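# Stuff washcloth into jar and screw lid on

## Task

Get the entire washcloth inside the jar, then cap the jar with its lid so it counts as closed.

## Robot and tools

Robot: two 6-joint arms, left_arm and right_arm, each ending in a 16-motor four-finger hand (index, middle, ring, thumb). right_arm has a right hand; left_arm has a mirrored left hand. A camera stand sits behind the arms.

Frames. The scene frame has its origin on the table surface, halfway between the nominal arm bases. +z is up, +x points out over the table, and left_arm is on the +y side. Actual bases: left_arm at (-0.018, +0.339, 0) m, right_arm at (-0.021, -0.445, 0) m. Reported end_effector_position (m), end_effector_quat_wxyz and velocities (m/s, rad/s) are in the scene frame, and can be a few cm off. Pose offsets you send are expressed in each arm's own Hand target axes. Hand point axes: +z runs along the straightened fingers toward the tips. +y points out of the palm face; fingers bend toward +y. On the right hand +x points away from the thumb; on the left hand it points toward the thumb. A rigid mast behind the wrist on the palm side can collide with things.

Row layout. Every row is one flat list of 48 numbers covering both arms, each in [-1, 1], even when only one arm moves. Order: left dx, dy, dz, rx, ry, rz; 16 left hand goals; left current_limit, speed; then the same 24 for the right arm. dx..rz are an offset from that arm's Hand target at the start of the action, not a pose. Scale: 1.0 = 0.6 m for translation or 180 degrees for rotation. rx, ry, rz form one rotation vector. All six zero re-requests the current Hand target. Sending the same offset again moves further.

Hand goals, in this fixed order: index_mcp, index_abd, index_pip, index_dip, middle_mcp, middle_abd, middle_pip, middle_dip, ring_mcp, ring_abd, ring_pip, ring_dip, thumb_cmc, thumb_axl, thumb_mcp, thumb_ipl. Each is an absolute hinge goal scaled between its end stops. Finger joints curl toward -1. Approximate straight values: _mcp +0.75, _abd 0.00, _pip +0.58, _dip +0.70, thumb_cmc +0.71, thumb_axl +0.68, thumb_mcp +0.23, thumb_ipl +0.17. thumb_cmc toward -1 brings the thumb round in front of the palm. A 0 here is a real goal. To leave a hand unchanged, copy back its hand_goal, hand_current_limit and hand_speed.

current_limit maps -1..+1 onto 0..550 mA, with a floor of 11 mA. speed maps to (speed+1)/2 of 8.5 rad/s. They start at +0.4 and -0.6 and stay as last set. Very low limits may fail to lift a finger.

Tools:
- execute_actions(actions, cameras): actions is a list of actions. Each action is up to 15 rows, one per 1/30 s step; a short action repeats its last row. Rows in an action all count from the same start pose. Images come back only if actions is empty or cameras names some (camera names: cam_high 896x504, cam_left_wrist and cam_right_wrist 672x504, or "all").
- move(target, speed, blend, blocking, cameras): straight-line path of each hand point. target is one 48-number row or a list of up to 15 rows. All offsets are measured from the Hand targets at the call, not from the previous target. speed: 0.002 to 1 m/s, default 0.25, one value or one per target. Turning is capped at twice that in rad/s. blend (m) rounds corners between listed targets; 0 stops at each. The whole move is capped at 10 s. It does not avoid obstacles or the other arm. Fast moves overshoot and hit harder. Keep paths away from an arm's own base. blocking=false returns after about 0.5 s while the move continues.
- wait(seconds 0-10): let time pass holding commands.
- stop(): brake a running move.
- zoom_image(camera, region [x0,y0,x1,y1] pixels, at most 504x504): enlarge part of the latest image from cam_high, cam_left_wrist or cam_right_wrist.
- clear_fault(arm: left_arm or right_arm): needed after a reported torque fault before that arm moves again.
- read_manual(section): licence text only.
- finished_scene(scene): ends the current scene for good. Call it only when the cloth is in the jar, the lid is on, and both stay that way untouched.

Control behaviour. Each step the commanded pose is clipped to within 70 mm and 16 degrees of the measured pose. The clipped result becomes the Hand target. The hand point may stop short of it. If so, resend zeros, or the missing distance as an offset. A clearance check blocks commands that would bring one arm too near the other; fingers touching fingers is not blocked.

Result lines:
- Hand target: the pose the next offsets count from.
- Joint positions, joint torques and joint velocities. "within noise" means the arm is still.
- For each hand: hand_goal, hand_measured, hand_current_ma and hand_state. hand_state is moving, goal, blocked (still and pushing) or overload (shut down).
- move: line: done, off_target, moving, held or fault, plus limits=paced (pose clipped) or limits=held (steps withheld).
- Warnings: MOTOR HOT, TORQUE FAULT, HAND FAULT, OVER-TEMPERATURE FAULT.

Avoid:
- Dropping the cloth, lid or jar, releasing anything still moving, or leaving anything off the table.
- Collisions between the two arms, and closing a hand on the other hand.
- Fast impacts with the table or fixed objects.
- Pushing deep past a contact. Retreat by commanding back past the hand point.
- Hand motor currents of 495 mA or more for several seconds: the motor shuts down for 10 s.
- Long stretched-out holds, which heat motors. The brakes engage at 80 °C.
- Arm torque overloads. Load limits in N m: waist and shoulder 56.4, elbow 47, forearm roll 25.3, wrist pitch 15.2, wrist roll 16.7.

Loose objects may occasionally be nudged by outside pushes.

Each tool is called after "Request:" as name(argument=value, ...) on one line, values as JSON.

## Session

Request:
execute_actions(actions=[])

Scene clock: 0.00 s.
left_arm: end_effector_position=(+0.1125, -0.0801, +0.1089) hand_goal=(+0.754, +0.000, +0.576, +0.696, +0.754, +0.000, +0.576, +0.696, +0.754, +0.000, +0.576, +0.696, +0.714, +0.678, +0.226, +0.168) hand_measured=(+0.754, +0.000, +0.576, +0.696, +0.754, +0.000, +0.576, +0.696, +0.754, +0.000, +0.576, +0.696, +0.714, +0.678, +0.226, +0.168) hand_current_ma=(+0, +0, +0, +0, +0, +0, +0, +0, +0, +0, +0, +0, +0, +0, +0, +0) hand_state=(goal, goal, goal, goal, goal, goal, goal, goal, goal, goal, goal, goal, goal, goal, goal, goal) hand_current_limit=0.40 hand_speed=-0.60 end_effector_quat_wxyz=(+0.236, -0.590, +0.766, -0.094) | right_arm: end_effector_position=(+0.7734, -0.3061, +0.3778) hand_goal=(+0.754, +0.000, +0.576, +0.696, +0.754, +0.000, +0.576, +0.696, +0.754, +0.000, +0.576, +0.696, +0.714, +0.678, +0.226, +0.168) hand_measured=(+0.754, +0.000, +0.576, +0.696, +0.754, +0.000, +0.576, +0.696, +0.754, +0.000, +0.576, +0.696, +0.714, +0.678, +0.226, +0.168) hand_current_ma=(+0, +0, +0, +0, +0, +0, +0, +0, +0, +0, +0, +0, +0, +0, +0, +0) hand_state=(goal, goal, goal, goal, goal, goal, goal, goal, goal, goal, goal, goal, goal, goal, goal, goal) hand_current_limit=0.40 hand_speed=-0.60 end_effector_quat_wxyz=(+0.230, +0.577, -0.387, +0.681)
Joint positions: left_arm=[-1.322 -0.515 -0.82 1.045 -0.604 2.663] | right_arm=[0.473 -1.199 -2.228 -1.699 -1.426 -0.751]
Joint velocities: within noise
Joint torques (N m): no reading
Motor temperatures (°C): left_arm=[25 27 32 28 37 31] | right_arm=[33 24 31 27 31 32]
Hand target: left_arm +0.1125, -0.0801, +0.1089; +0.236, -0.590, +0.766, -0.094 | right_arm +0.7734, -0.3061, +0.3778; +0.230, +0.577, -0.387, +0.681

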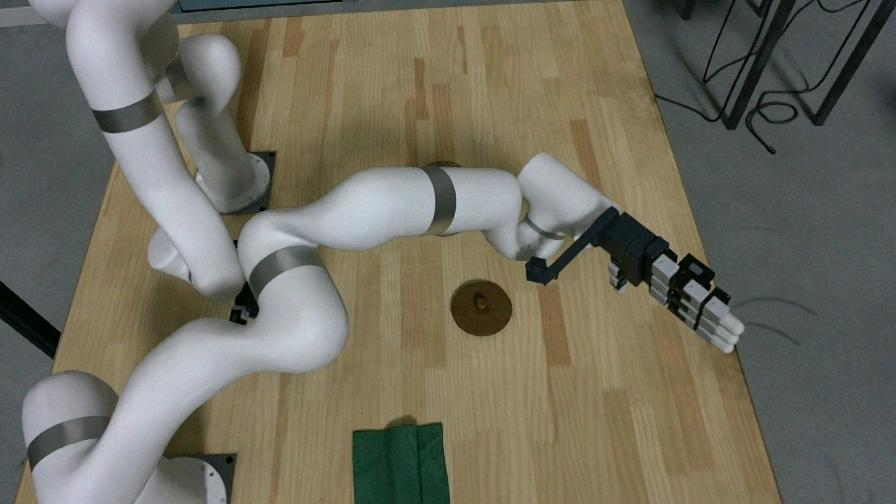

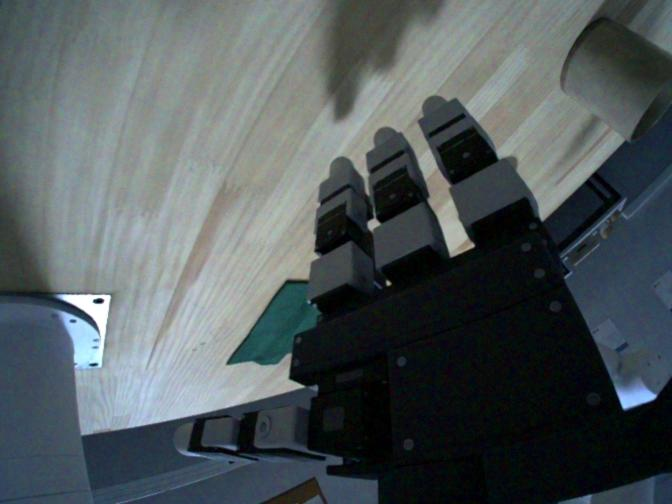

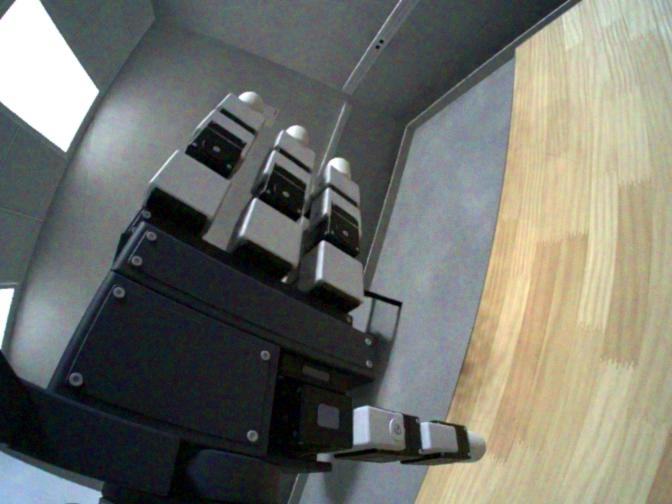

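Request:
zoom_image(camera="cam_high", region=[340, 120, 640, 360])

Request:
zoom_image(camera="cam_high", region=[300, 380, 520, 504])

Request:
zoom_image(camera="cam_left_wrist", region=[500, 0, 672, 200])

Scaled by 1.680.

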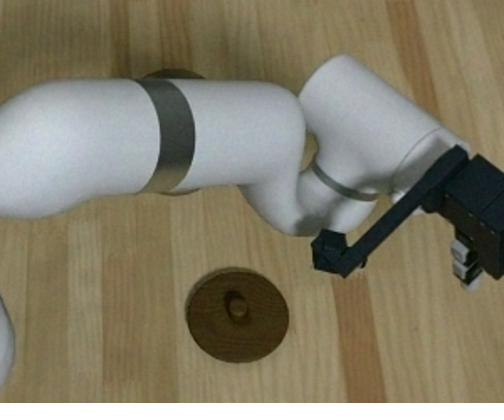

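Scaled by 2.291.

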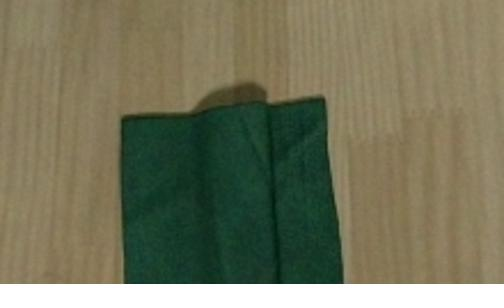

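Scaled by 2.520 from the camera's 672x504 image, which has a finer 960x720 frame.

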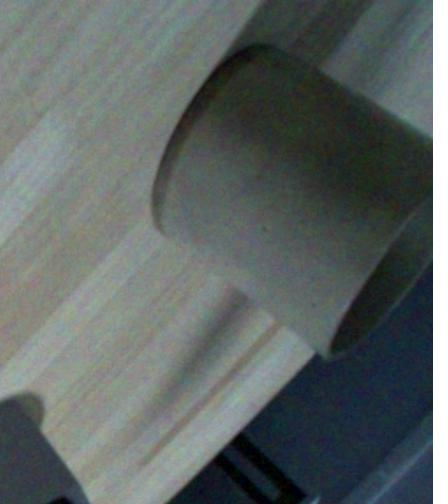

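Request:
move(target=[0,0,0,0,0,0,0.754,0,0.576,0.696,0.754,0,0.576,0.696,0.754,0,0.576,0.696,0.714,0.678,0.226,0.168,0.4,-0.6, 0.1139,0.572,-0.2089,0.171,-0.507,-0.288,0.754,0,0.576,0.696,0.754,0,0.576,0.696,0.754,0,0.576,0.696,0.714,0.678,0.226,0.168,0.4,-0.6], cameras=["all"])

Scene clock: 14.57 s.
left_arm: end_effector_position=(+0.1125, -0.0801, +0.1089) hand_goal=(+0.754, +0.000, +0.576, +0.696, +0.754, +0.000, +0.576, +0.696, +0.754, +0.000, +0.576, +0.696, +0.714, +0.678, +0.226, +0.168) hand_measured=(+0.752, +0.000, +0.576, +0.696, +0.752, +0.000, +0.576, +0.696, +0.750, +0.000, +0.576, +0.696, +0.712, +0.678, +0.224, +0.168) hand_current_ma=(-2, +0, +0, +0, -3, +0, +0, +0, -3, +0, +0, +0, -1, +0, -2, +0) hand_state=(goal, goal, goal, goal, goal, goal, goal, goal, goal, goal, goal, goal, goal, goal, goal, goal) hand_current_limit=0.40 hand_speed=-0.60 end_effector_quat_wxyz=(+0.236, -0.590, +0.766, -0.094) | right_arm: end_effector_position=(+0.4206, -0.4199, +0.3496) hand_goal=(+0.754, +0.000, +0.576, +0.696, +0.754, +0.000, +0.576, +0.696, +0.754, +0.000, +0.576, +0.696, +0.714, +0.678, +0.226, +0.168) hand_measured=(+0.754, +0.002, +0.576, +0.696, +0.754, +0.002, +0.576, +0.696, +0.754, +0.002, +0.576, +0.696, +0.714, +0.678, +0.224, +0.168) hand_current_ma=(+0, +0, +0, +0, +0, +0, +0, +0, +0, +0, +0, +0, +0, +0, -1, +0) hand_state=(goal, goal, goal, goal, goal, goal, goal, goal, goal, goal, goal, goal, goal, goal, goal, goal) hand_current_limit=0.40 hand_speed=-0.60 end_effector_quat_wxyz=(+0.000, +1.000, -0.001, +0.001)
Joint positions: left_arm=[-1.322 -0.515 -0.82 1.045 -0.604 2.663] | right_arm=[0.242 -0.162 -0.986 -0.001 -0.823 -2.907]
Joint torques (N m): left_arm=[-0.29 24.78 -9.41 0.35 -0.48 0.06] | right_arm=[-1.1 31.08 -26.95 0.76 -0.45 -0.15]
Hand target: left_arm +0.1125, -0.0801, +0.1089; +0.236, -0.590, +0.766, -0.094 | right_arm +0.4206, -0.4199, +0.3496; +0.000, +1.000, -0.001, +0.001
Off the commanded pose: left_arm 0.000 m, 0 deg | right_arm 0.000 m, 0 deg.
move: done
camera_calibration:
cam_right_wrist: T_world_to_cam=[[-0.758297, -0.651477, -0.0237297, 0.0832592], [-0.467693, 0.518298, 0.715982, 0.124716], [-0.454147, 0.554025, -0.697715, 0.797886], [0, 0, 0, 1]] pos_world=[0.483822, -0.452448, 0.469378]

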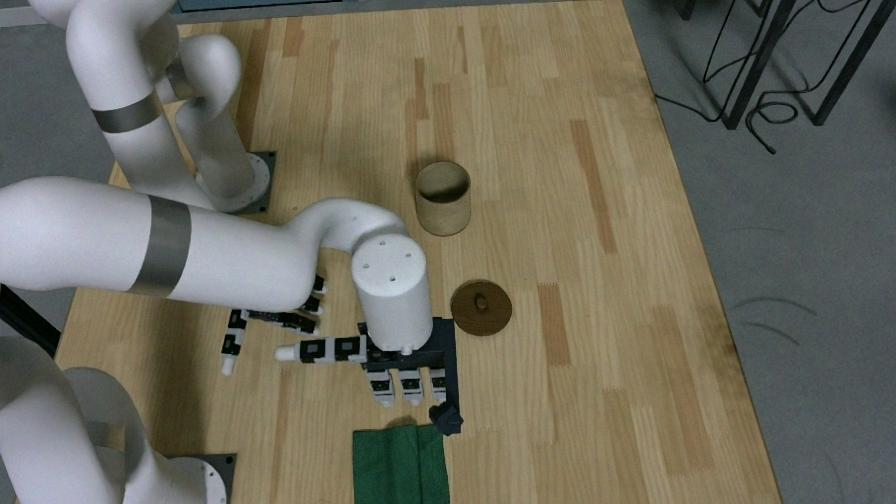

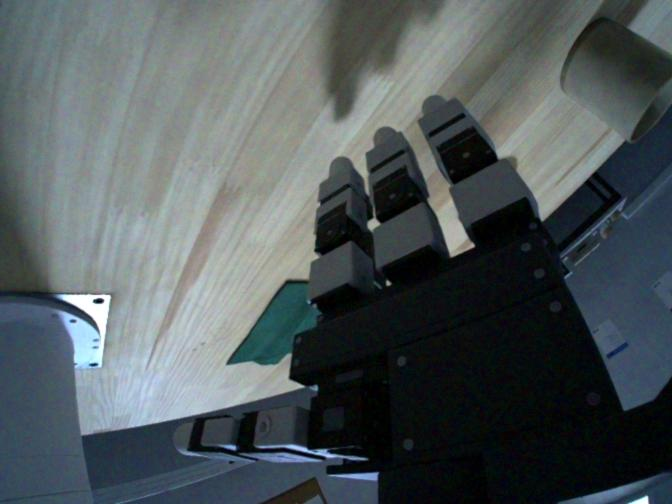

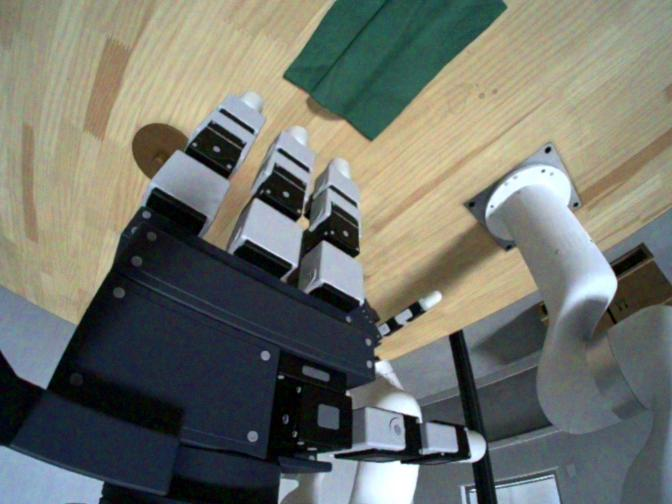

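Request:
zoom_image(camera="cam_high", region=[380, 140, 540, 350])

Request:
zoom_image(camera="cam_right_wrist", region=[260, 0, 520, 200])

Request:
zoom_image(camera="cam_right_wrist", region=[100, 90, 260, 210])

Scaled by 2.400.

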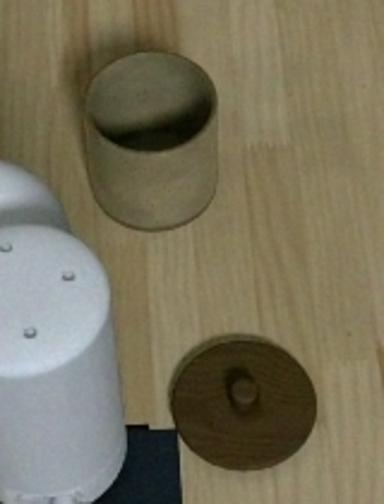

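Scaled by 1.938 from the camera's 672x504 image, which has a finer 960x720 frame.

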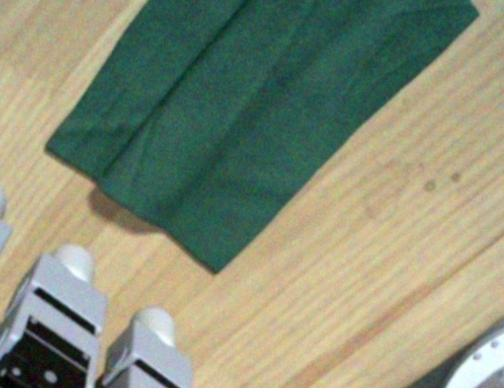

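Scaled by 3.150 from the camera's 672x504 image, which has a finer 960x720 frame.

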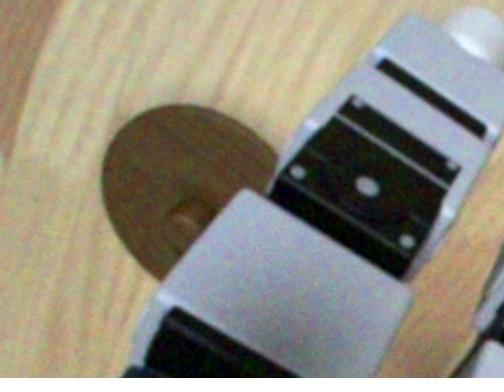

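Request:
move(target=[-0.934,-0.127,-0.128,0,0,0,0.754,0,0.576,0.696,0.754,0,0.576,0.696,0.754,0,0.576,0.696,0.714,0.678,0.226,0.168,0.4,-0.6, 0,-0.333,0,0,0,0,0.754,0,0.576,0.696,0.754,0,0.576,0.696,0.754,0,0.576,0.696,0.714,0.678,0.226,0.168,0.4,-0.6], cameras=["all"])

Scene clock: 24.83 s.
left_arm: end_effector_position=(+0.2496, +0.4193, +0.3488) hand_goal=(+0.754, +0.000, +0.576, +0.696, +0.754, +0.000, +0.576, +0.696, +0.754, +0.000, +0.576, +0.696, +0.714, +0.678, +0.226, +0.168) hand_measured=(+0.752, +0.000, +0.576, +0.696, +0.750, +0.000, +0.576, +0.696, +0.750, +0.000, +0.576, +0.696, +0.712, +0.678, +0.224, +0.168) hand_current_ma=(-3, +0, +0, +0, -3, +0, +0, +0, -4, +0, +0, +0, -2, +0, -2, +0) hand_state=(goal, goal, goal, goal, goal, goal, goal, goal, goal, goal, goal, goal, goal, goal, goal, goal) hand_current_limit=0.40 hand_speed=-0.60 end_effector_quat_wxyz=(+0.236, -0.590, +0.766, -0.094) | right_arm: end_effector_position=(+0.4209, -0.2201, +0.3495) hand_goal=(+0.754, +0.000, +0.576, +0.696, +0.754, +0.000, +0.576, +0.696, +0.754, +0.000, +0.576, +0.696, +0.714, +0.678, +0.226, +0.168) hand_measured=(+0.754, +0.002, +0.576, +0.696, +0.754, +0.002, +0.576, +0.696, +0.754, +0.002, +0.576, +0.696, +0.714, +0.678, +0.224, +0.168) hand_current_ma=(+0, +0, +0, +0, +0, +0, +0, +0, +0, +0, +0, +0, +0, +0, -1, +0) hand_state=(goal, goal, goal, goal, goal, goal, goal, goal, goal, goal, goal, goal, goal, goal, goal, goal) hand_current_limit=0.40 hand_speed=-0.60 end_effector_quat_wxyz=(+0.000, +1.000, -0.001, +0.001)
Joint positions: left_arm=[0.219 0.506 -0.45 0.092 -0.445 5.095] | right_arm=[0.597 -0.357 -1.227 -0.002 -0.869 -2.551]
Joint torques (N m): left_arm=[0.93 0.55 -14.99 -0.11 0.25 0.29] | right_arm=[1.44 35.26 -29.42 -0.38 -0.43 0.05]
Hand target: left_arm +0.2496, +0.4193, +0.3488; +0.236, -0.590, +0.766, -0.094 | right_arm +0.4209, -0.2201, +0.3495; +0.000, +1.000, -0.001, +0.001
Off the commanded pose: left_arm 0.000 m, 0 deg | right_arm 0.000 m, 0 deg.
move: done
camera_calibration:
cam_left_wrist: T_world_to_cam=[[0.695164, 0.570804, 0.436956, -0.593305], [0.0646353, -0.655023, 0.752839, -0.0496563], [0.71594, -0.495104, -0.492242, 0.326397], [0, 0, 0, 1]] pos_world=[0.181973, 0.467735, 0.457298]
cam_right_wrist: T_world_to_cam=[[-0.758332, -0.651438, -0.0236754, 0.213651], [-0.467635, 0.518348, 0.715984, 0.0213559], [-0.454147, 0.554025, -0.697715, 0.687258], [0, 0, 0, 1]] pos_world=[0.484122, -0.252648, 0.469278]

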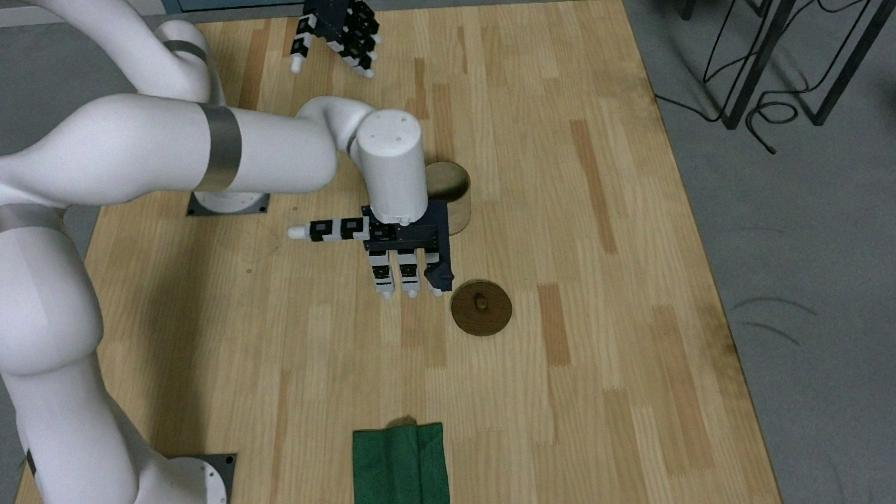

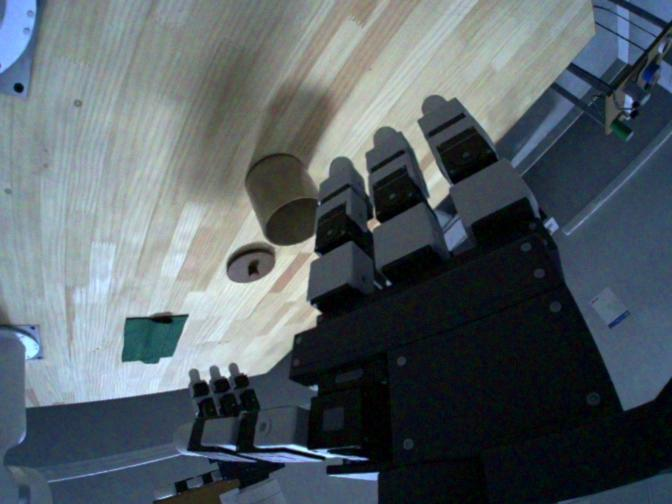

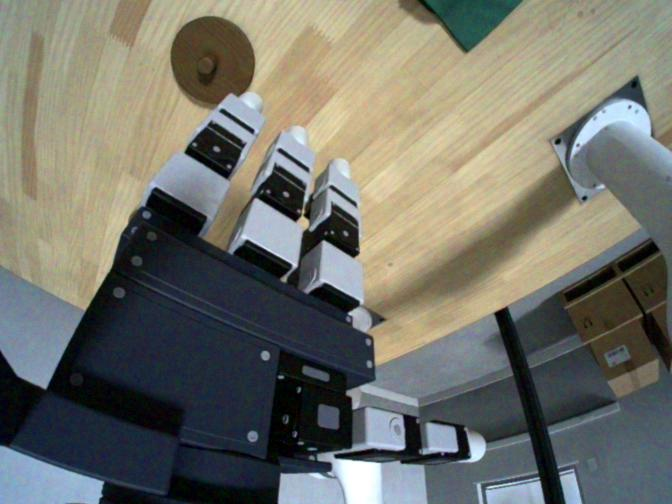

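Request:
zoom_image(camera="cam_left_wrist", region=[80, 120, 340, 380])

Scaled by 1.938 from the camera's 672x504 image, which has a finer 960x720 frame.

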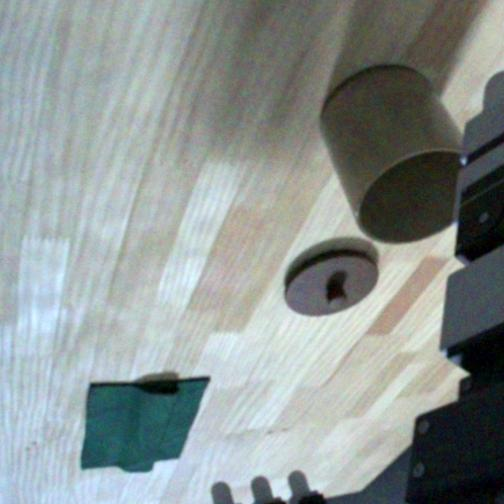

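Request:
move(target=[0,0,0,0,0,0,0.754,0,0.576,0.696,0.754,0,0.576,0.696,0.754,0,0.576,0.696,0.714,0.678,0.226,0.168,0.4,-0.6, -0.093,0.435,0.25,0,0,0,-0.548,0,-0.445,0.116,0.548,0.17,0.358,0.478,0.548,-0.17,0.358,0.478,0.714,0.678,0.226,0.168,0.4,-0.6], cameras=["all"])

Scene clock: 41.03 s.
left_arm: end_effector_position=(+0.2496, +0.4193, +0.3488) hand_goal=(+0.754, +0.000, +0.576, +0.696, +0.754, +0.000, +0.576, +0.696, +0.754, +0.000, +0.576, +0.696, +0.714, +0.678, +0.226, +0.168) hand_measured=(+0.752, +0.000, +0.576, +0.696, +0.750, +0.000, +0.576, +0.696, +0.750, +0.000, +0.576, +0.696, +0.712, +0.678, +0.224, +0.168) hand_current_ma=(-3, +0, +0, +0, -3, +0, +0, +0, -4, +0, +0, +0, -2, +0, -2, +0) hand_state=(goal, goal, goal, goal, goal, goal, goal, goal, goal, goal, goal, goal, goal, goal, goal, goal) hand_current_limit=0.40 hand_speed=-0.60 end_effector_quat_wxyz=(+0.236, -0.590, +0.766, -0.094) | right_arm: end_effector_position=(+0.3650, -0.4811, +0.1995) hand_goal=(-0.548, +0.000, -0.444, +0.116, +0.548, +0.170, +0.358, +0.478, +0.548, -0.170, +0.358, +0.478, +0.714, +0.678, +0.226, +0.168) hand_measured=(-0.528, +0.002, -0.440, +0.118, +0.552, +0.166, +0.362, +0.482, +0.552, -0.166, +0.362, +0.482, +0.714, +0.678, +0.224, +0.168) hand_current_ma=(+26, +0, +2, +1, +3, -2, +2, +2, +2, +2, +3, +1, +0, +0, -1, +0) hand_state=(blocked, goal, goal, goal, goal, goal, goal, goal, goal, goal, goal, goal, goal, goal, goal, goal) hand_current_limit=0.40 hand_speed=-0.60 end_effector_quat_wxyz=(+0.000, +1.000, -0.001, +0.001)
Joint positions: left_arm=[0.219 0.506 -0.45 0.092 -0.445 5.095] | right_arm=[0.128 -0.248 -0.685 -0.002 -0.435 -3.02]
Joint torques (N m): left_arm=[1.87 1.17 -15.54 -0.06 0.2 0.12] | right_arm=[-1.58 26.98 -21.54 0.49 0.27 -0.17]
Hand target: left_arm +0.2496, +0.4193, +0.3488; +0.236, -0.590, +0.766, -0.094 | right_arm +0.3649, -0.4811, +0.1995; +0.000, +1.000, -0.001, +0.001
Off the commanded pose: left_arm 0.000 m, 0 deg | right_arm 0.000 m, 0 deg.
move: done
camera_calibration:
cam_left_wrist: T_world_to_cam=[[0.695158, 0.570869, 0.436881, -0.5933], [0.0647053, -0.654967, 0.752882, -0.0497153], [0.715939, -0.495103, -0.492243, 0.326398], [0, 0, 0, 1]] pos_world=[0.181973, 0.467735, 0.457298]
cam_right_wrist: T_world_to_cam=[[-0.758297, -0.651477, -0.0237297, -0.00240777], [-0.467693, 0.518298, 0.715982, 0.237783], [-0.454147, 0.554025, -0.697715, 0.701839], [0, 0, 0, 1]] pos_world=[0.428122, -0.513648, 0.319378]

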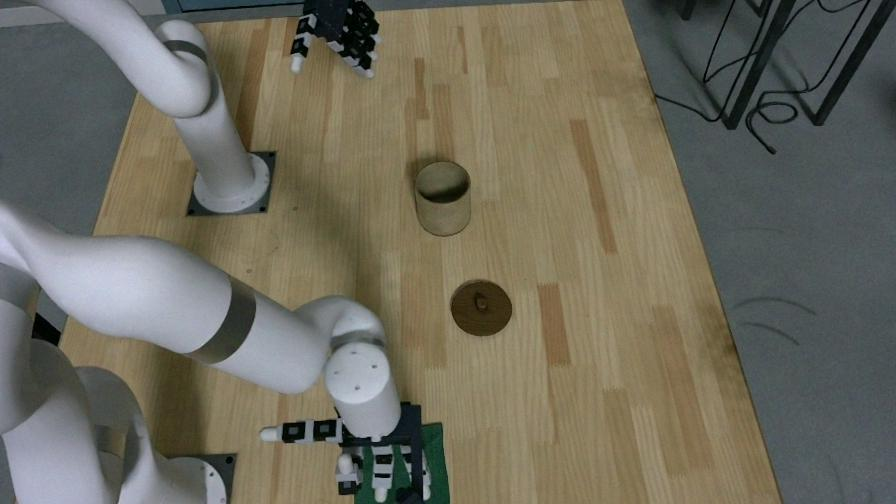

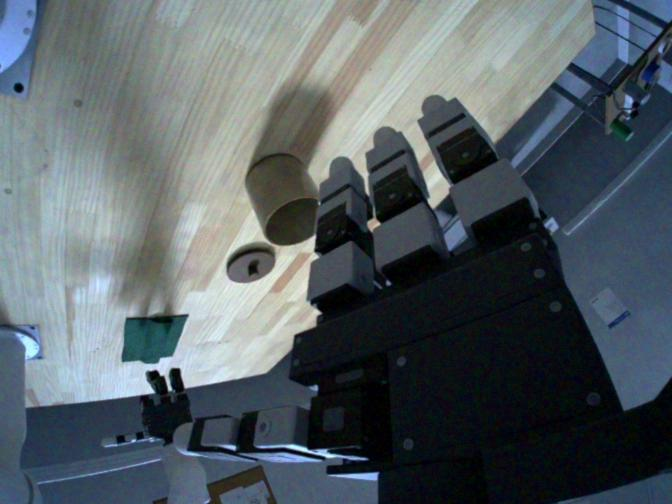

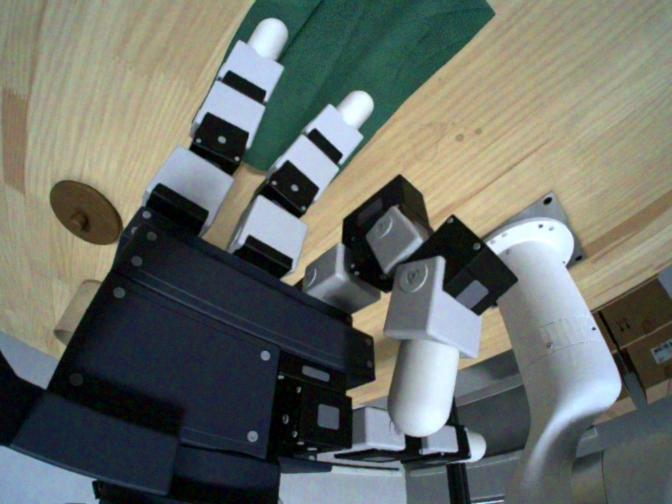

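Request:
zoom_image(camera="cam_right_wrist", region=[200, 0, 520, 200])

Scaled by 1.575 from the camera's 672x504 image, which has a finer 960x720 frame.

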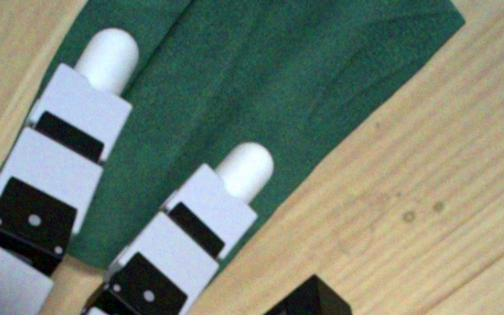

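Request:
move(target=[0,0,0,0,0,0,0.754,0,0.576,0.696,0.754,0,0.576,0.696,0.754,0,0.576,0.696,0.714,0.678,0.226,0.168,0.4,-0.6, 0,0,0.13,0,0,0,-0.548,0,-0.445,0.116,0.548,0.17,0.358,0.478,0.548,-0.17,0.358,0.478,0.714,0.678,0.226,0.168,0.4,-0.6], cameras=["cam_high","cam_right_wrist"])

Scene clock: 43.17 s.
left_arm: end_effector_position=(+0.2496, +0.4193, +0.3488) hand_goal=(+0.754, +0.000, +0.576, +0.696, +0.754, +0.000, +0.576, +0.696, +0.754, +0.000, +0.576, +0.696, +0.714, +0.678, +0.226, +0.168) hand_measured=(+0.752, +0.000, +0.576, +0.696, +0.750, +0.000, +0.576, +0.696, +0.750, +0.000, +0.576, +0.696, +0.712, +0.678, +0.224, +0.168) hand_current_ma=(-3, +0, +0, +0, -3, +0, +0, +0, -4, +0, +0, +0, -2, +0, -2, +0) hand_state=(goal, goal, goal, goal, goal, goal, goal, goal, goal, goal, goal, goal, goal, goal, goal, goal) hand_current_limit=0.40 hand_speed=-0.60 end_effector_quat_wxyz=(+0.236, -0.590, +0.766, -0.094) | right_arm: end_effector_position=(+0.3651, -0.4811, +0.1216) hand_goal=(-0.548, +0.000, -0.444, +0.116, +0.548, +0.170, +0.358, +0.478, +0.548, -0.170, +0.358, +0.478, +0.714, +0.678, +0.226, +0.168) hand_measured=(-0.528, +0.002, -0.440, +0.118, +0.552, +0.166, +0.362, +0.482, +0.552, -0.166, +0.362, +0.482, +0.714, +0.678, +0.224, +0.168) hand_current_ma=(+23, +0, +2, +1, +3, -2, +2, +2, +2, +2, +3, +1, +0, +0, -1, +0) hand_state=(goal, goal, goal, goal, goal, goal, goal, goal, goal, goal, goal, goal, goal, goal, goal, goal) hand_current_limit=0.40 hand_speed=-0.60 end_effector_quat_wxyz=(+0.000, +1.000, -0.001, +0.001)
Joint positions: left_arm=[0.219 0.506 -0.45 0.092 -0.445 5.095] | right_arm=[0.128 -0.431 -0.676 -0.003 -0.244 -3.019]
Joint torques (N m): left_arm=[1.49 3.82 -14.99 0.28 0.32 0.28] | right_arm=[-1.21 30.62 -20.18 -0.84 0.27 0.19]
Hand target: left_arm +0.2496, +0.4193, +0.3488; +0.236, -0.590, +0.766, -0.094 | right_arm +0.3651, -0.4812, +0.1215; +0.000, +1.000, -0.001, +0.001
Off the commanded pose: left_arm 0.000 m, 0 deg | right_arm 0.000 m, 0 deg.
move: done
camera_calibration:
cam_right_wrist: T_world_to_cam=[[-0.758266, -0.651511, -0.0237762, -0.00420182], [-0.467742, 0.518256, 0.71598, 0.293676], [-0.454147, 0.554025, -0.697715, 0.647463], [0, 0, 0, 1]] pos_world=[0.428222, -0.513648, 0.241378]
Images, in order (width x height): cam_high 896x504, cam_right_wrist 672x504.

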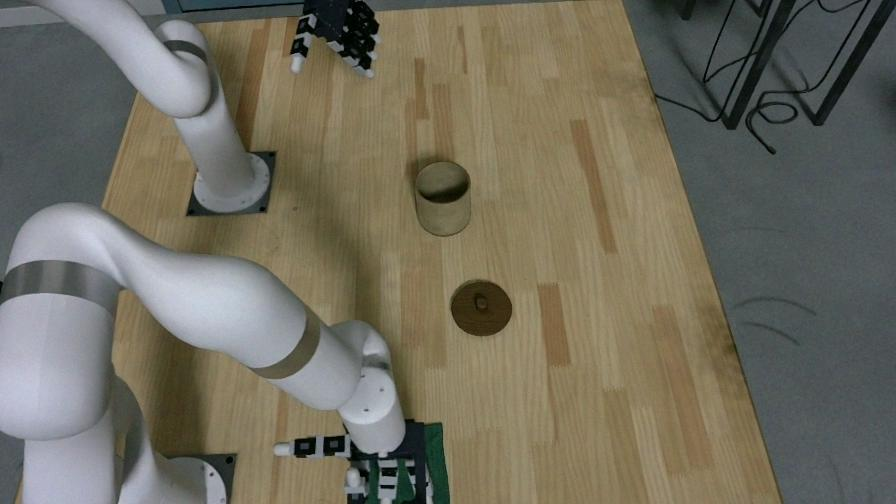

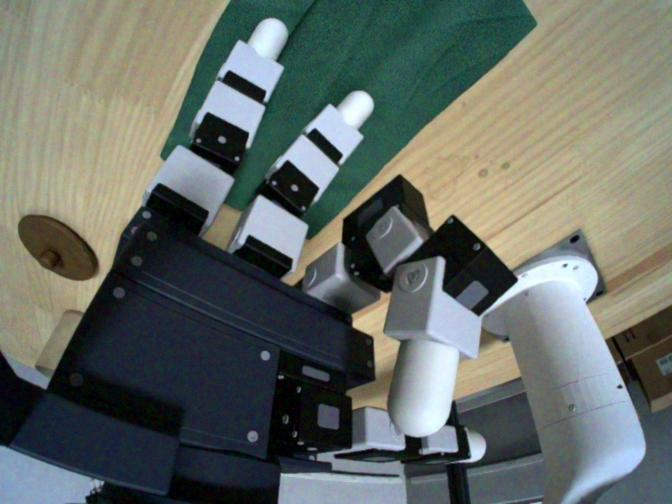

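Request:
move(target=[0,0,0,0,0,0,0.754,0,0.576,0.696,0.754,0,0.576,0.696,0.754,0,0.576,0.696,0.714,0.678,0.226,0.168,0.4,-0.6, 0,0,0.027,0,0,0,-0.548,0,-0.445,0.116,0.548,0.17,0.358,0.478,0.548,-0.17,0.358,0.478,0.714,0.678,0.226,0.168,0.4,-0.6], speed=0.04, cameras=["cam_right_wrist"])

Scene clock: 44.67 s.
left_arm: end_effector_position=(+0.2496, +0.4193, +0.3488) hand_goal=(+0.754, +0.000, +0.576, +0.696, +0.754, +0.000, +0.576, +0.696, +0.754, +0.000, +0.576, +0.696, +0.714, +0.678, +0.226, +0.168) hand_measured=(+0.752, +0.000, +0.576, +0.696, +0.750, +0.000, +0.576, +0.696, +0.750, +0.000, +0.576, +0.696, +0.712, +0.678, +0.224, +0.168) hand_current_ma=(-3, +0, +0, +0, -3, +0, +0, +0, -4, +0, +0, +0, -2, +0, -2, +0) hand_state=(goal, goal, goal, goal, goal, goal, goal, goal, goal, goal, goal, goal, goal, goal, goal, goal) hand_current_limit=0.40 hand_speed=-0.60 end_effector_quat_wxyz=(+0.236, -0.590, +0.766, -0.094) | right_arm: end_effector_position=(+0.3651, -0.4812, +0.1054) hand_goal=(-0.548, +0.000, -0.444, +0.116, +0.548, +0.170, +0.358, +0.478, +0.548, -0.170, +0.358, +0.478, +0.714, +0.678, +0.226, +0.168) hand_measured=(-0.528, +0.002, -0.440, +0.118, +0.550, +0.172, +0.356, +0.476, +0.550, -0.170, +0.356, +0.478, +0.714, +0.678, +0.224, +0.168) hand_current_ma=(+23, +0, +2, +1, +0, +0, -1, +0, +1, +0, +0, +0, +0, +0, -1, +0) hand_state=(goal, goal, goal, goal, goal, goal, goal, goal, goal, goal, goal, goal, goal, goal, goal, goal) hand_current_limit=0.40 hand_speed=-0.60 end_effector_quat_wxyz=(+0.000, +1.000, -0.001, +0.001)
Joint positions: left_arm=[0.219 0.506 -0.45 0.092 -0.445 5.095] | right_arm=[0.128 -0.472 -0.68 -0.004 -0.206 -3.018]
Joint torques (N m): left_arm=[3.12 2.46 -15.13 0 0.26 0.15] | right_arm=[-1.49 28.54 -17.63 -0.82 0.1 0.11]
Hand target: left_arm +0.2496, +0.4193, +0.3488; +0.236, -0.590, +0.766, -0.094 | right_arm +0.3651, -0.4812, +0.1053; +0.000, +1.000, -0.001, +0.001
Off the commanded pose: left_arm 0.000 m, 0 deg | right_arm 0.000 m, 0 deg.
move: done
camera_calibration:
cam_right_wrist: T_world_to_cam=[[-0.758266, -0.651511, -0.0237762, -0.00457394], [-0.467742, 0.518256, 0.71598, 0.305302], [-0.454147, 0.554025, -0.697715, 0.63633], [0, 0, 0, 1]] pos_world=[0.428322, -0.513748, 0.225278]
Images, in order (width x height): cam_right_wrist 672x504.

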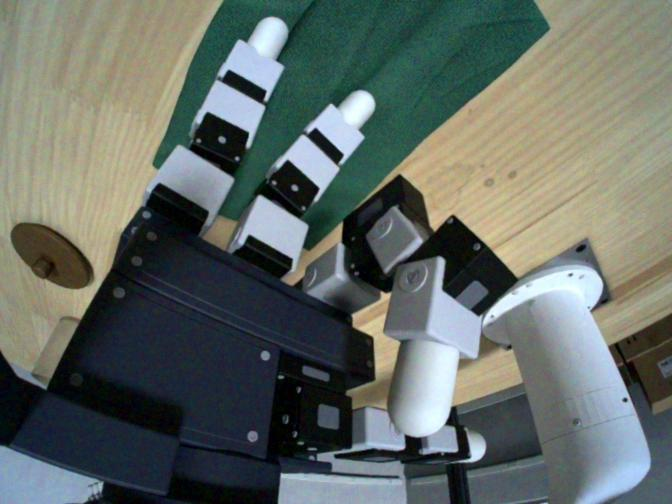

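Request:
move(target=[0,0,0,0,0,0,0.754,0,0.576,0.696,0.754,0,0.576,0.696,0.754,0,0.576,0.696,0.714,0.678,0.226,0.168,0.4,-0.6, 0,0,0.008,0,0,0,-0.548,0,-0.445,0.116,0.548,0.17,0.358,0.478,0.548,-0.17,0.358,0.478,0.714,0.678,0.226,0.168,0.4,-0.6], speed=0.03, cameras=["cam_right_wrist"])

Scene clock: 46.07 s.
left_arm: end_effector_position=(+0.2496, +0.4193, +0.3488) hand_goal=(+0.754, +0.000, +0.576, +0.696, +0.754, +0.000, +0.576, +0.696, +0.754, +0.000, +0.576, +0.696, +0.714, +0.678, +0.226, +0.168) hand_measured=(+0.752, +0.000, +0.576, +0.696, +0.750, +0.000, +0.576, +0.696, +0.750, +0.000, +0.576, +0.696, +0.712, +0.678, +0.224, +0.168) hand_current_ma=(-3, +0, +0, +0, -3, +0, +0, +0, -4, +0, +0, +0, -2, +0, -2, +0) hand_state=(goal, goal, goal, goal, goal, goal, goal, goal, goal, goal, goal, goal, goal, goal, goal, goal) hand_current_limit=0.40 hand_speed=-0.60 end_effector_quat_wxyz=(+0.236, -0.590, +0.766, -0.094) | right_arm: end_effector_position=(+0.3651, -0.4812, +0.1006) hand_goal=(-0.548, +0.000, -0.444, +0.116, +0.548, +0.170, +0.358, +0.478, +0.548, -0.170, +0.358, +0.478, +0.714, +0.678, +0.226, +0.168) hand_measured=(-0.528, +0.002, -0.440, +0.118, +0.534, +0.184, +0.332, +0.460, +0.538, -0.180, +0.330, +0.460, +0.714, +0.678, +0.224, +0.168) hand_current_ma=(+23, +0, +2, +1, -13, +10, -32, -20, -9, -7, -37, -18, +0, +0, -1, +0) hand_state=(goal, goal, goal, goal, goal, goal, blocked, goal, goal, goal, blocked, goal, goal, goal, goal, goal) hand_current_limit=0.40 hand_speed=-0.60 end_effector_quat_wxyz=(+0.000, +1.000, -0.001, +0.001)
Joint positions: left_arm=[0.219 0.506 -0.45 0.092 -0.445 5.095] | right_arm=[0.128 -0.485 -0.681 -0.004 -0.195 -3.018]
Joint torques (N m): left_arm=[1.92 3.62 -14.84 -0.45 0.39 0.15] | right_arm=[-2.19 22.6 -11.51 -0.82 -0.2 0.29]
Hand target: left_arm +0.2496, +0.4193, +0.3488; +0.236, -0.590, +0.766, -0.094 | right_arm +0.3651, -0.4812, +0.1005; +0.000, +1.000, -0.001, +0.001
Off the commanded pose: left_arm 0.000 m, 0 deg | right_arm 0.000 m, 0 deg.
move: done
camera_calibration:
cam_right_wrist: T_world_to_cam=[[-0.758266, -0.651511, -0.0237762, -0.00468807], [-0.467742, 0.518256, 0.71598, 0.308739], [-0.454147, 0.554025, -0.697715, 0.632981], [0, 0, 0, 1]] pos_world=[0.428322, -0.513748, 0.220478]
Images, in order (width x height): cam_right_wrist 672x504.

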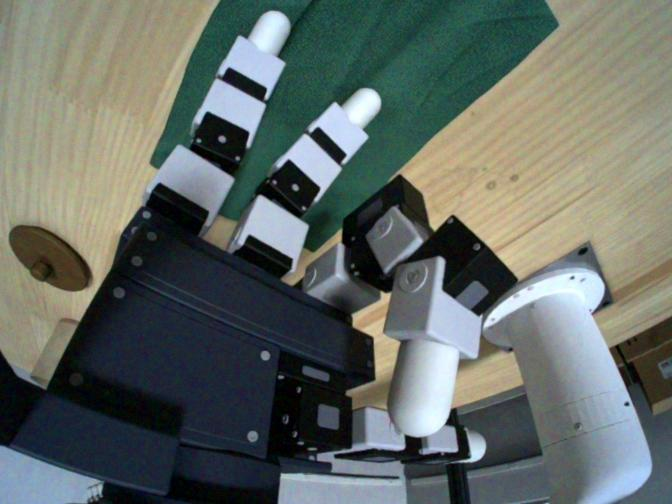

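Request:
move(target=[0,0,0,0,0,0,0.754,0,0.576,0.696,0.754,0,0.576,0.696,0.754,0,0.576,0.696,0.714,0.678,0.226,0.168,0.4,-0.6, 0,0,-0.002,0,0,0,-0.548,0,-0.445,0.116,0.548,-0.25,0.358,0.478,0.548,0.25,0.358,0.478,0.714,0.678,0.226,0.168,0.6,-0.85], speed=0.03, cameras=["cam_right_wrist"])

Scene clock: 47.53 s.
left_arm: end_effector_position=(+0.2496, +0.4193, +0.3488) hand_goal=(+0.754, +0.000, +0.576, +0.696, +0.754, +0.000, +0.576, +0.696, +0.754, +0.000, +0.576, +0.696, +0.714, +0.678, +0.226, +0.168) hand_measured=(+0.752, +0.000, +0.576, +0.696, +0.750, +0.000, +0.576, +0.696, +0.750, +0.000, +0.576, +0.696, +0.712, +0.678, +0.224, +0.168) hand_current_ma=(-3, +0, +0, +0, -3, +0, +0, +0, -4, +0, +0, +0, -2, +0, -2, +0) hand_state=(goal, goal, goal, goal, goal, goal, goal, goal, goal, goal, goal, goal, goal, goal, goal, goal) hand_current_limit=0.40 hand_speed=-0.60 end_effector_quat_wxyz=(+0.236, -0.590, +0.766, -0.094) | right_arm: end_effector_position=(+0.3651, -0.4812, +0.1017) hand_goal=(-0.548, +0.000, -0.444, +0.116, +0.548, -0.250, +0.358, +0.478, +0.548, +0.250, +0.358, +0.478, +0.714, +0.678, +0.226, +0.168) hand_measured=(-0.528, +0.002, -0.440, +0.118, +0.516, +0.002, +0.332, +0.458, +0.518, -0.008, +0.328, +0.460, +0.714, +0.678, +0.224, +0.168) hand_current_ma=(+23, +0, +2, +1, -49, +440, -34, -21, -44, -436, -40, -19, +0, +0, -1, +0) hand_state=(goal, goal, goal, goal, blocked, blocked, blocked, goal, blocked, blocked, blocked, goal, goal, goal, goal, goal) hand_current_limit=0.60 hand_speed=-0.85 end_effector_quat_wxyz=(+0.000, +1.000, -0.001, +0.001)
Joint positions: left_arm=[0.219 0.506 -0.45 0.092 -0.445 5.095] | right_arm=[0.128 -0.482 -0.681 -0.004 -0.198 -3.018]
Joint torques (N m): left_arm=[1.45 4.21 -14.58 -0.49 0.19 0.17] | right_arm=[0.02 31.72 -14.27 -0.05 -0.55 -0.18]
Hand target: left_arm +0.2496, +0.4193, +0.3488; +0.236, -0.590, +0.766, -0.094 | right_arm +0.3651, -0.4812, +0.1017; +0.000, +1.000, -0.001, +0.001
Off the commanded pose: left_arm 0.000 m, 0 deg | right_arm 0.000 m, 0 deg.
move: done
camera_calibration:
cam_right_wrist: T_world_to_cam=[[-0.758332, -0.651438, -0.0236754, -0.0046188], [-0.467635, 0.518348, 0.715984, 0.307952], [-0.454147, 0.554025, -0.697715, 0.633749], [0, 0, 0, 1]] pos_world=[0.428322, -0.513748, 0.221578]
Images, in order (width x height): cam_right_wrist 672x504.

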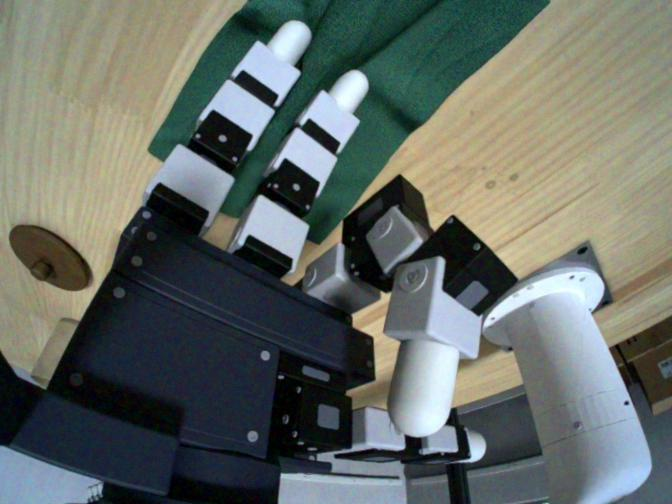

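Request:
zoom_image(camera="cam_right_wrist", region=[230, 0, 480, 150])

Scaled by 2.016 from the camera's 672x504 image, which has a finer 960x720 frame.

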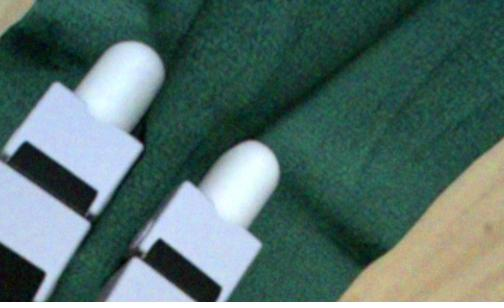

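Request:
move(target=[0,0,0,0,0,0,0.754,0,0.576,0.696,0.754,0,0.576,0.696,0.754,0,0.576,0.696,0.714,0.678,0.226,0.168,0.4,-0.6, 0,0,-0.007,0,0,0,-0.548,0,-0.445,0.116,0.548,-0.25,0.358,0.478,0.548,0.25,0.358,0.478,0.714,0.678,0.226,0.168,0.6,-0.85], speed=0.02, cameras=["cam_right_wrist"])

Scene clock: 49.10 s.
left_arm: end_effector_position=(+0.2496, +0.4193, +0.3488) hand_goal=(+0.754, +0.000, +0.576, +0.696, +0.754, +0.000, +0.576, +0.696, +0.754, +0.000, +0.576, +0.696, +0.714, +0.678, +0.226, +0.168) hand_measured=(+0.752, +0.000, +0.576, +0.696, +0.750, +0.000, +0.576, +0.696, +0.750, +0.000, +0.576, +0.696, +0.712, +0.678, +0.224, +0.168) hand_current_ma=(-3, +0, +0, +0, -3, +0, +0, +0, -4, +0, +0, +0, -2, +0, -2, +0) hand_state=(goal, goal, goal, goal, goal, goal, goal, goal, goal, goal, goal, goal, goal, goal, goal, goal) hand_current_limit=0.40 hand_speed=-0.60 end_effector_quat_wxyz=(+0.236, -0.590, +0.766, -0.094) | right_arm: end_effector_position=(+0.3651, -0.4812, +0.1059) hand_goal=(-0.548, +0.000, -0.444, +0.116, +0.548, -0.250, +0.358, +0.478, +0.548, +0.250, +0.358, +0.478, +0.714, +0.678, +0.226, +0.168) hand_measured=(-0.528, +0.002, -0.440, +0.118, +0.524, -0.030, +0.340, +0.466, +0.524, +0.014, +0.336, +0.466, +0.714, +0.678, +0.224, +0.168) hand_current_ma=(+23, +0, +2, +1, -33, +440, -19, -10, -30, -440, -24, -11, +0, +0, -1, +0) hand_state=(goal, goal, goal, goal, blocked, blocked, goal, goal, blocked, blocked, blocked, goal, goal, goal, goal, goal) hand_current_limit=0.60 hand_speed=-0.85 end_effector_quat_wxyz=(+0.000, +1.000, -0.001, +0.001)
Joint positions: left_arm=[0.219 0.506 -0.45 0.092 -0.445 5.095] | right_arm=[0.128 -0.471 -0.68 -0.004 -0.207 -3.018]
Joint torques (N m): left_arm=[0.23 2.93 -14.92 0.02 0.29 0.23] | right_arm=[0.93 33.87 -16.47 0.59 -0.44 -0.24]
Hand target: left_arm +0.2496, +0.4193, +0.3488; +0.236, -0.590, +0.766, -0.094 | right_arm +0.3651, -0.4812, +0.1059; +0.000, +1.000, -0.001, +0.001
Off the commanded pose: left_arm 0.000 m, 0 deg | right_arm 0.000 m, 0 deg.
move: done
camera_calibration:
cam_right_wrist: T_world_to_cam=[[-0.758298, -0.65148, -0.0236224, -0.00456751], [-0.467614, 0.518322, 0.716017, 0.304915], [-0.454227, 0.554, -0.697683, 0.636693], [0, 0, 0, 1]] pos_world=[0.428322, -0.513748, 0.225778]
Images, in order (width x height): cam_right_wrist 672x504.

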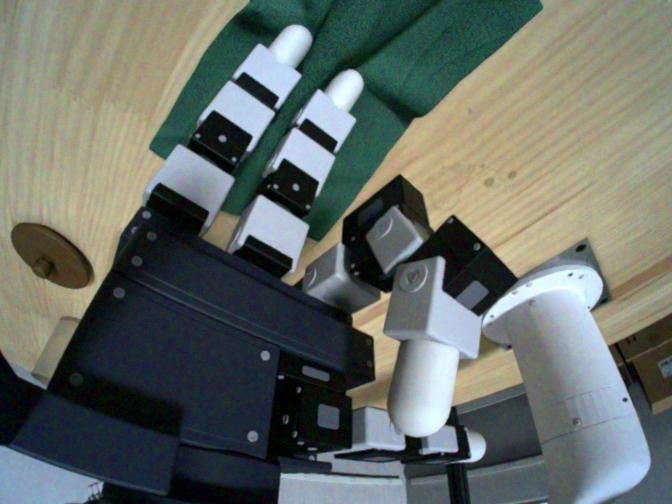

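Request:
move(target=[0,0,0,0,0,0,0.754,0,0.576,0.696,0.754,0,0.576,0.696,0.754,0,0.576,0.696,0.714,0.678,0.226,0.168,0.4,-0.6, 0,0,-0.1,0,0,0,-0.548,0,-0.445,0.116,0.548,-0.25,0.358,0.478,0.548,0.25,0.358,0.478,0.714,0.678,0.226,0.168,0.6,-0.85], speed=0.06, cameras=["cam_right_wrist","cam_high"])

Scene clock: 51.03 s.
left_arm: end_effector_position=(+0.2496, +0.4193, +0.3488) hand_goal=(+0.754, +0.000, +0.576, +0.696, +0.754, +0.000, +0.576, +0.696, +0.754, +0.000, +0.576, +0.696, +0.714, +0.678, +0.226, +0.168) hand_measured=(+0.752, +0.000, +0.576, +0.696, +0.750, +0.000, +0.576, +0.696, +0.750, +0.000, +0.576, +0.696, +0.712, +0.678, +0.224, +0.168) hand_current_ma=(-3, +0, +0, +0, -3, +0, +0, +0, -4, +0, +0, +0, -2, +0, -2, +0) hand_state=(goal, goal, goal, goal, goal, goal, goal, goal, goal, goal, goal, goal, goal, goal, goal, goal) hand_current_limit=0.40 hand_speed=-0.60 end_effector_quat_wxyz=(+0.236, -0.590, +0.766, -0.094) | right_arm: end_effector_position=(+0.3650, -0.4811, +0.1659) hand_goal=(-0.548, +0.000, -0.444, +0.116, +0.548, -0.250, +0.358, +0.478, +0.548, +0.250, +0.358, +0.478, +0.714, +0.678, +0.226, +0.168) hand_measured=(-0.528, +0.002, -0.440, +0.118, +0.550, -0.034, +0.358, +0.476, +0.548, +0.042, +0.356, +0.476, +0.714, +0.678, +0.224, +0.168) hand_current_ma=(+23, +0, +2, +1, +1, +440, +0, +0, +0, -440, -1, -1, +0, +0, -1, +0) hand_state=(goal, goal, goal, goal, goal, blocked, goal, goal, goal, blocked, goal, goal, goal, goal, goal, goal) hand_current_limit=0.60 hand_speed=-0.85 end_effector_quat_wxyz=(+0.000, +1.000, -0.001, +0.001)
Joint positions: left_arm=[0.219 0.506 -0.45 0.092 -0.445 5.095] | right_arm=[0.128 -0.323 -0.676 -0.002 -0.352 -3.019]
Joint torques (N m): left_arm=[1.73 2.53 -14.9 0.2 0.29 0.28] | right_arm=[2.01 33.21 -22.7 0.55 -0.41 -0.19]
Hand target: left_arm +0.2496, +0.4193, +0.3488; +0.236, -0.590, +0.766, -0.094 | right_arm +0.3650, -0.4811, +0.1659; +0.000, +1.000, -0.001, +0.001
Off the commanded pose: left_arm 0.000 m, 0 deg | right_arm 0.000 m, 0 deg.
move: done
camera_calibration:
cam_right_wrist: T_world_to_cam=[[-0.758299, -0.651479, -0.0236207, -0.00316024], [-0.467612, 0.518324, 0.716017, 0.261855], [-0.454227, 0.554, -0.697683, 0.678453], [0, 0, 0, 1]] pos_world=[0.428222, -0.513648, 0.285778]
Images, in order (width x height): cam_high 896x504, cam_right_wrist 672x504.

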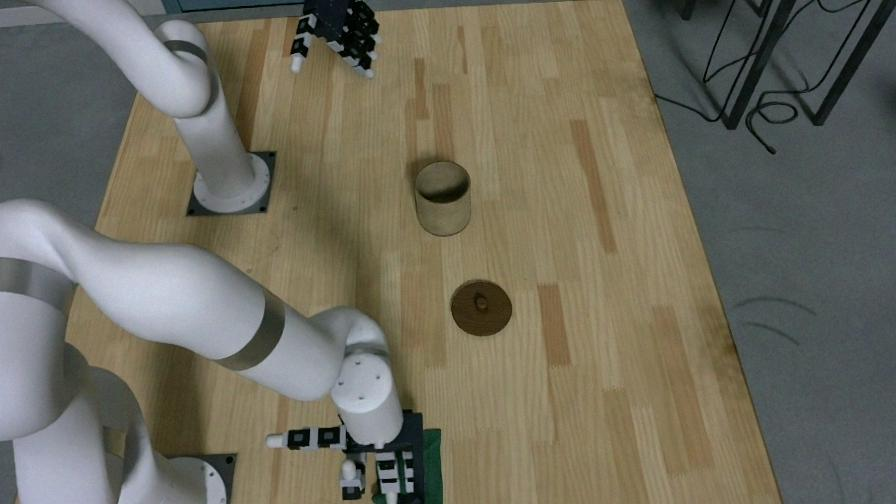

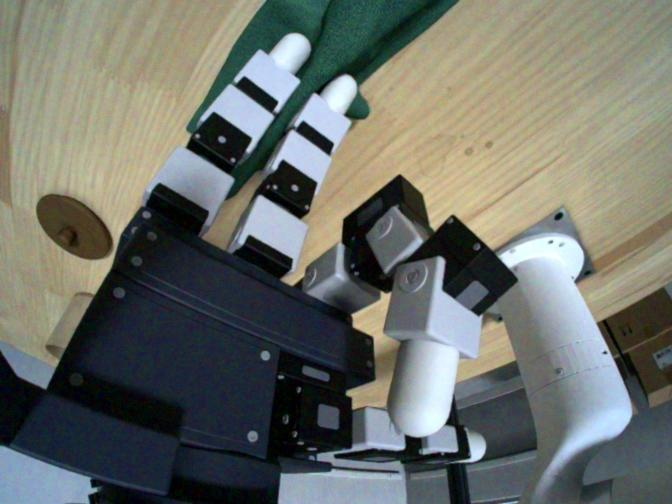

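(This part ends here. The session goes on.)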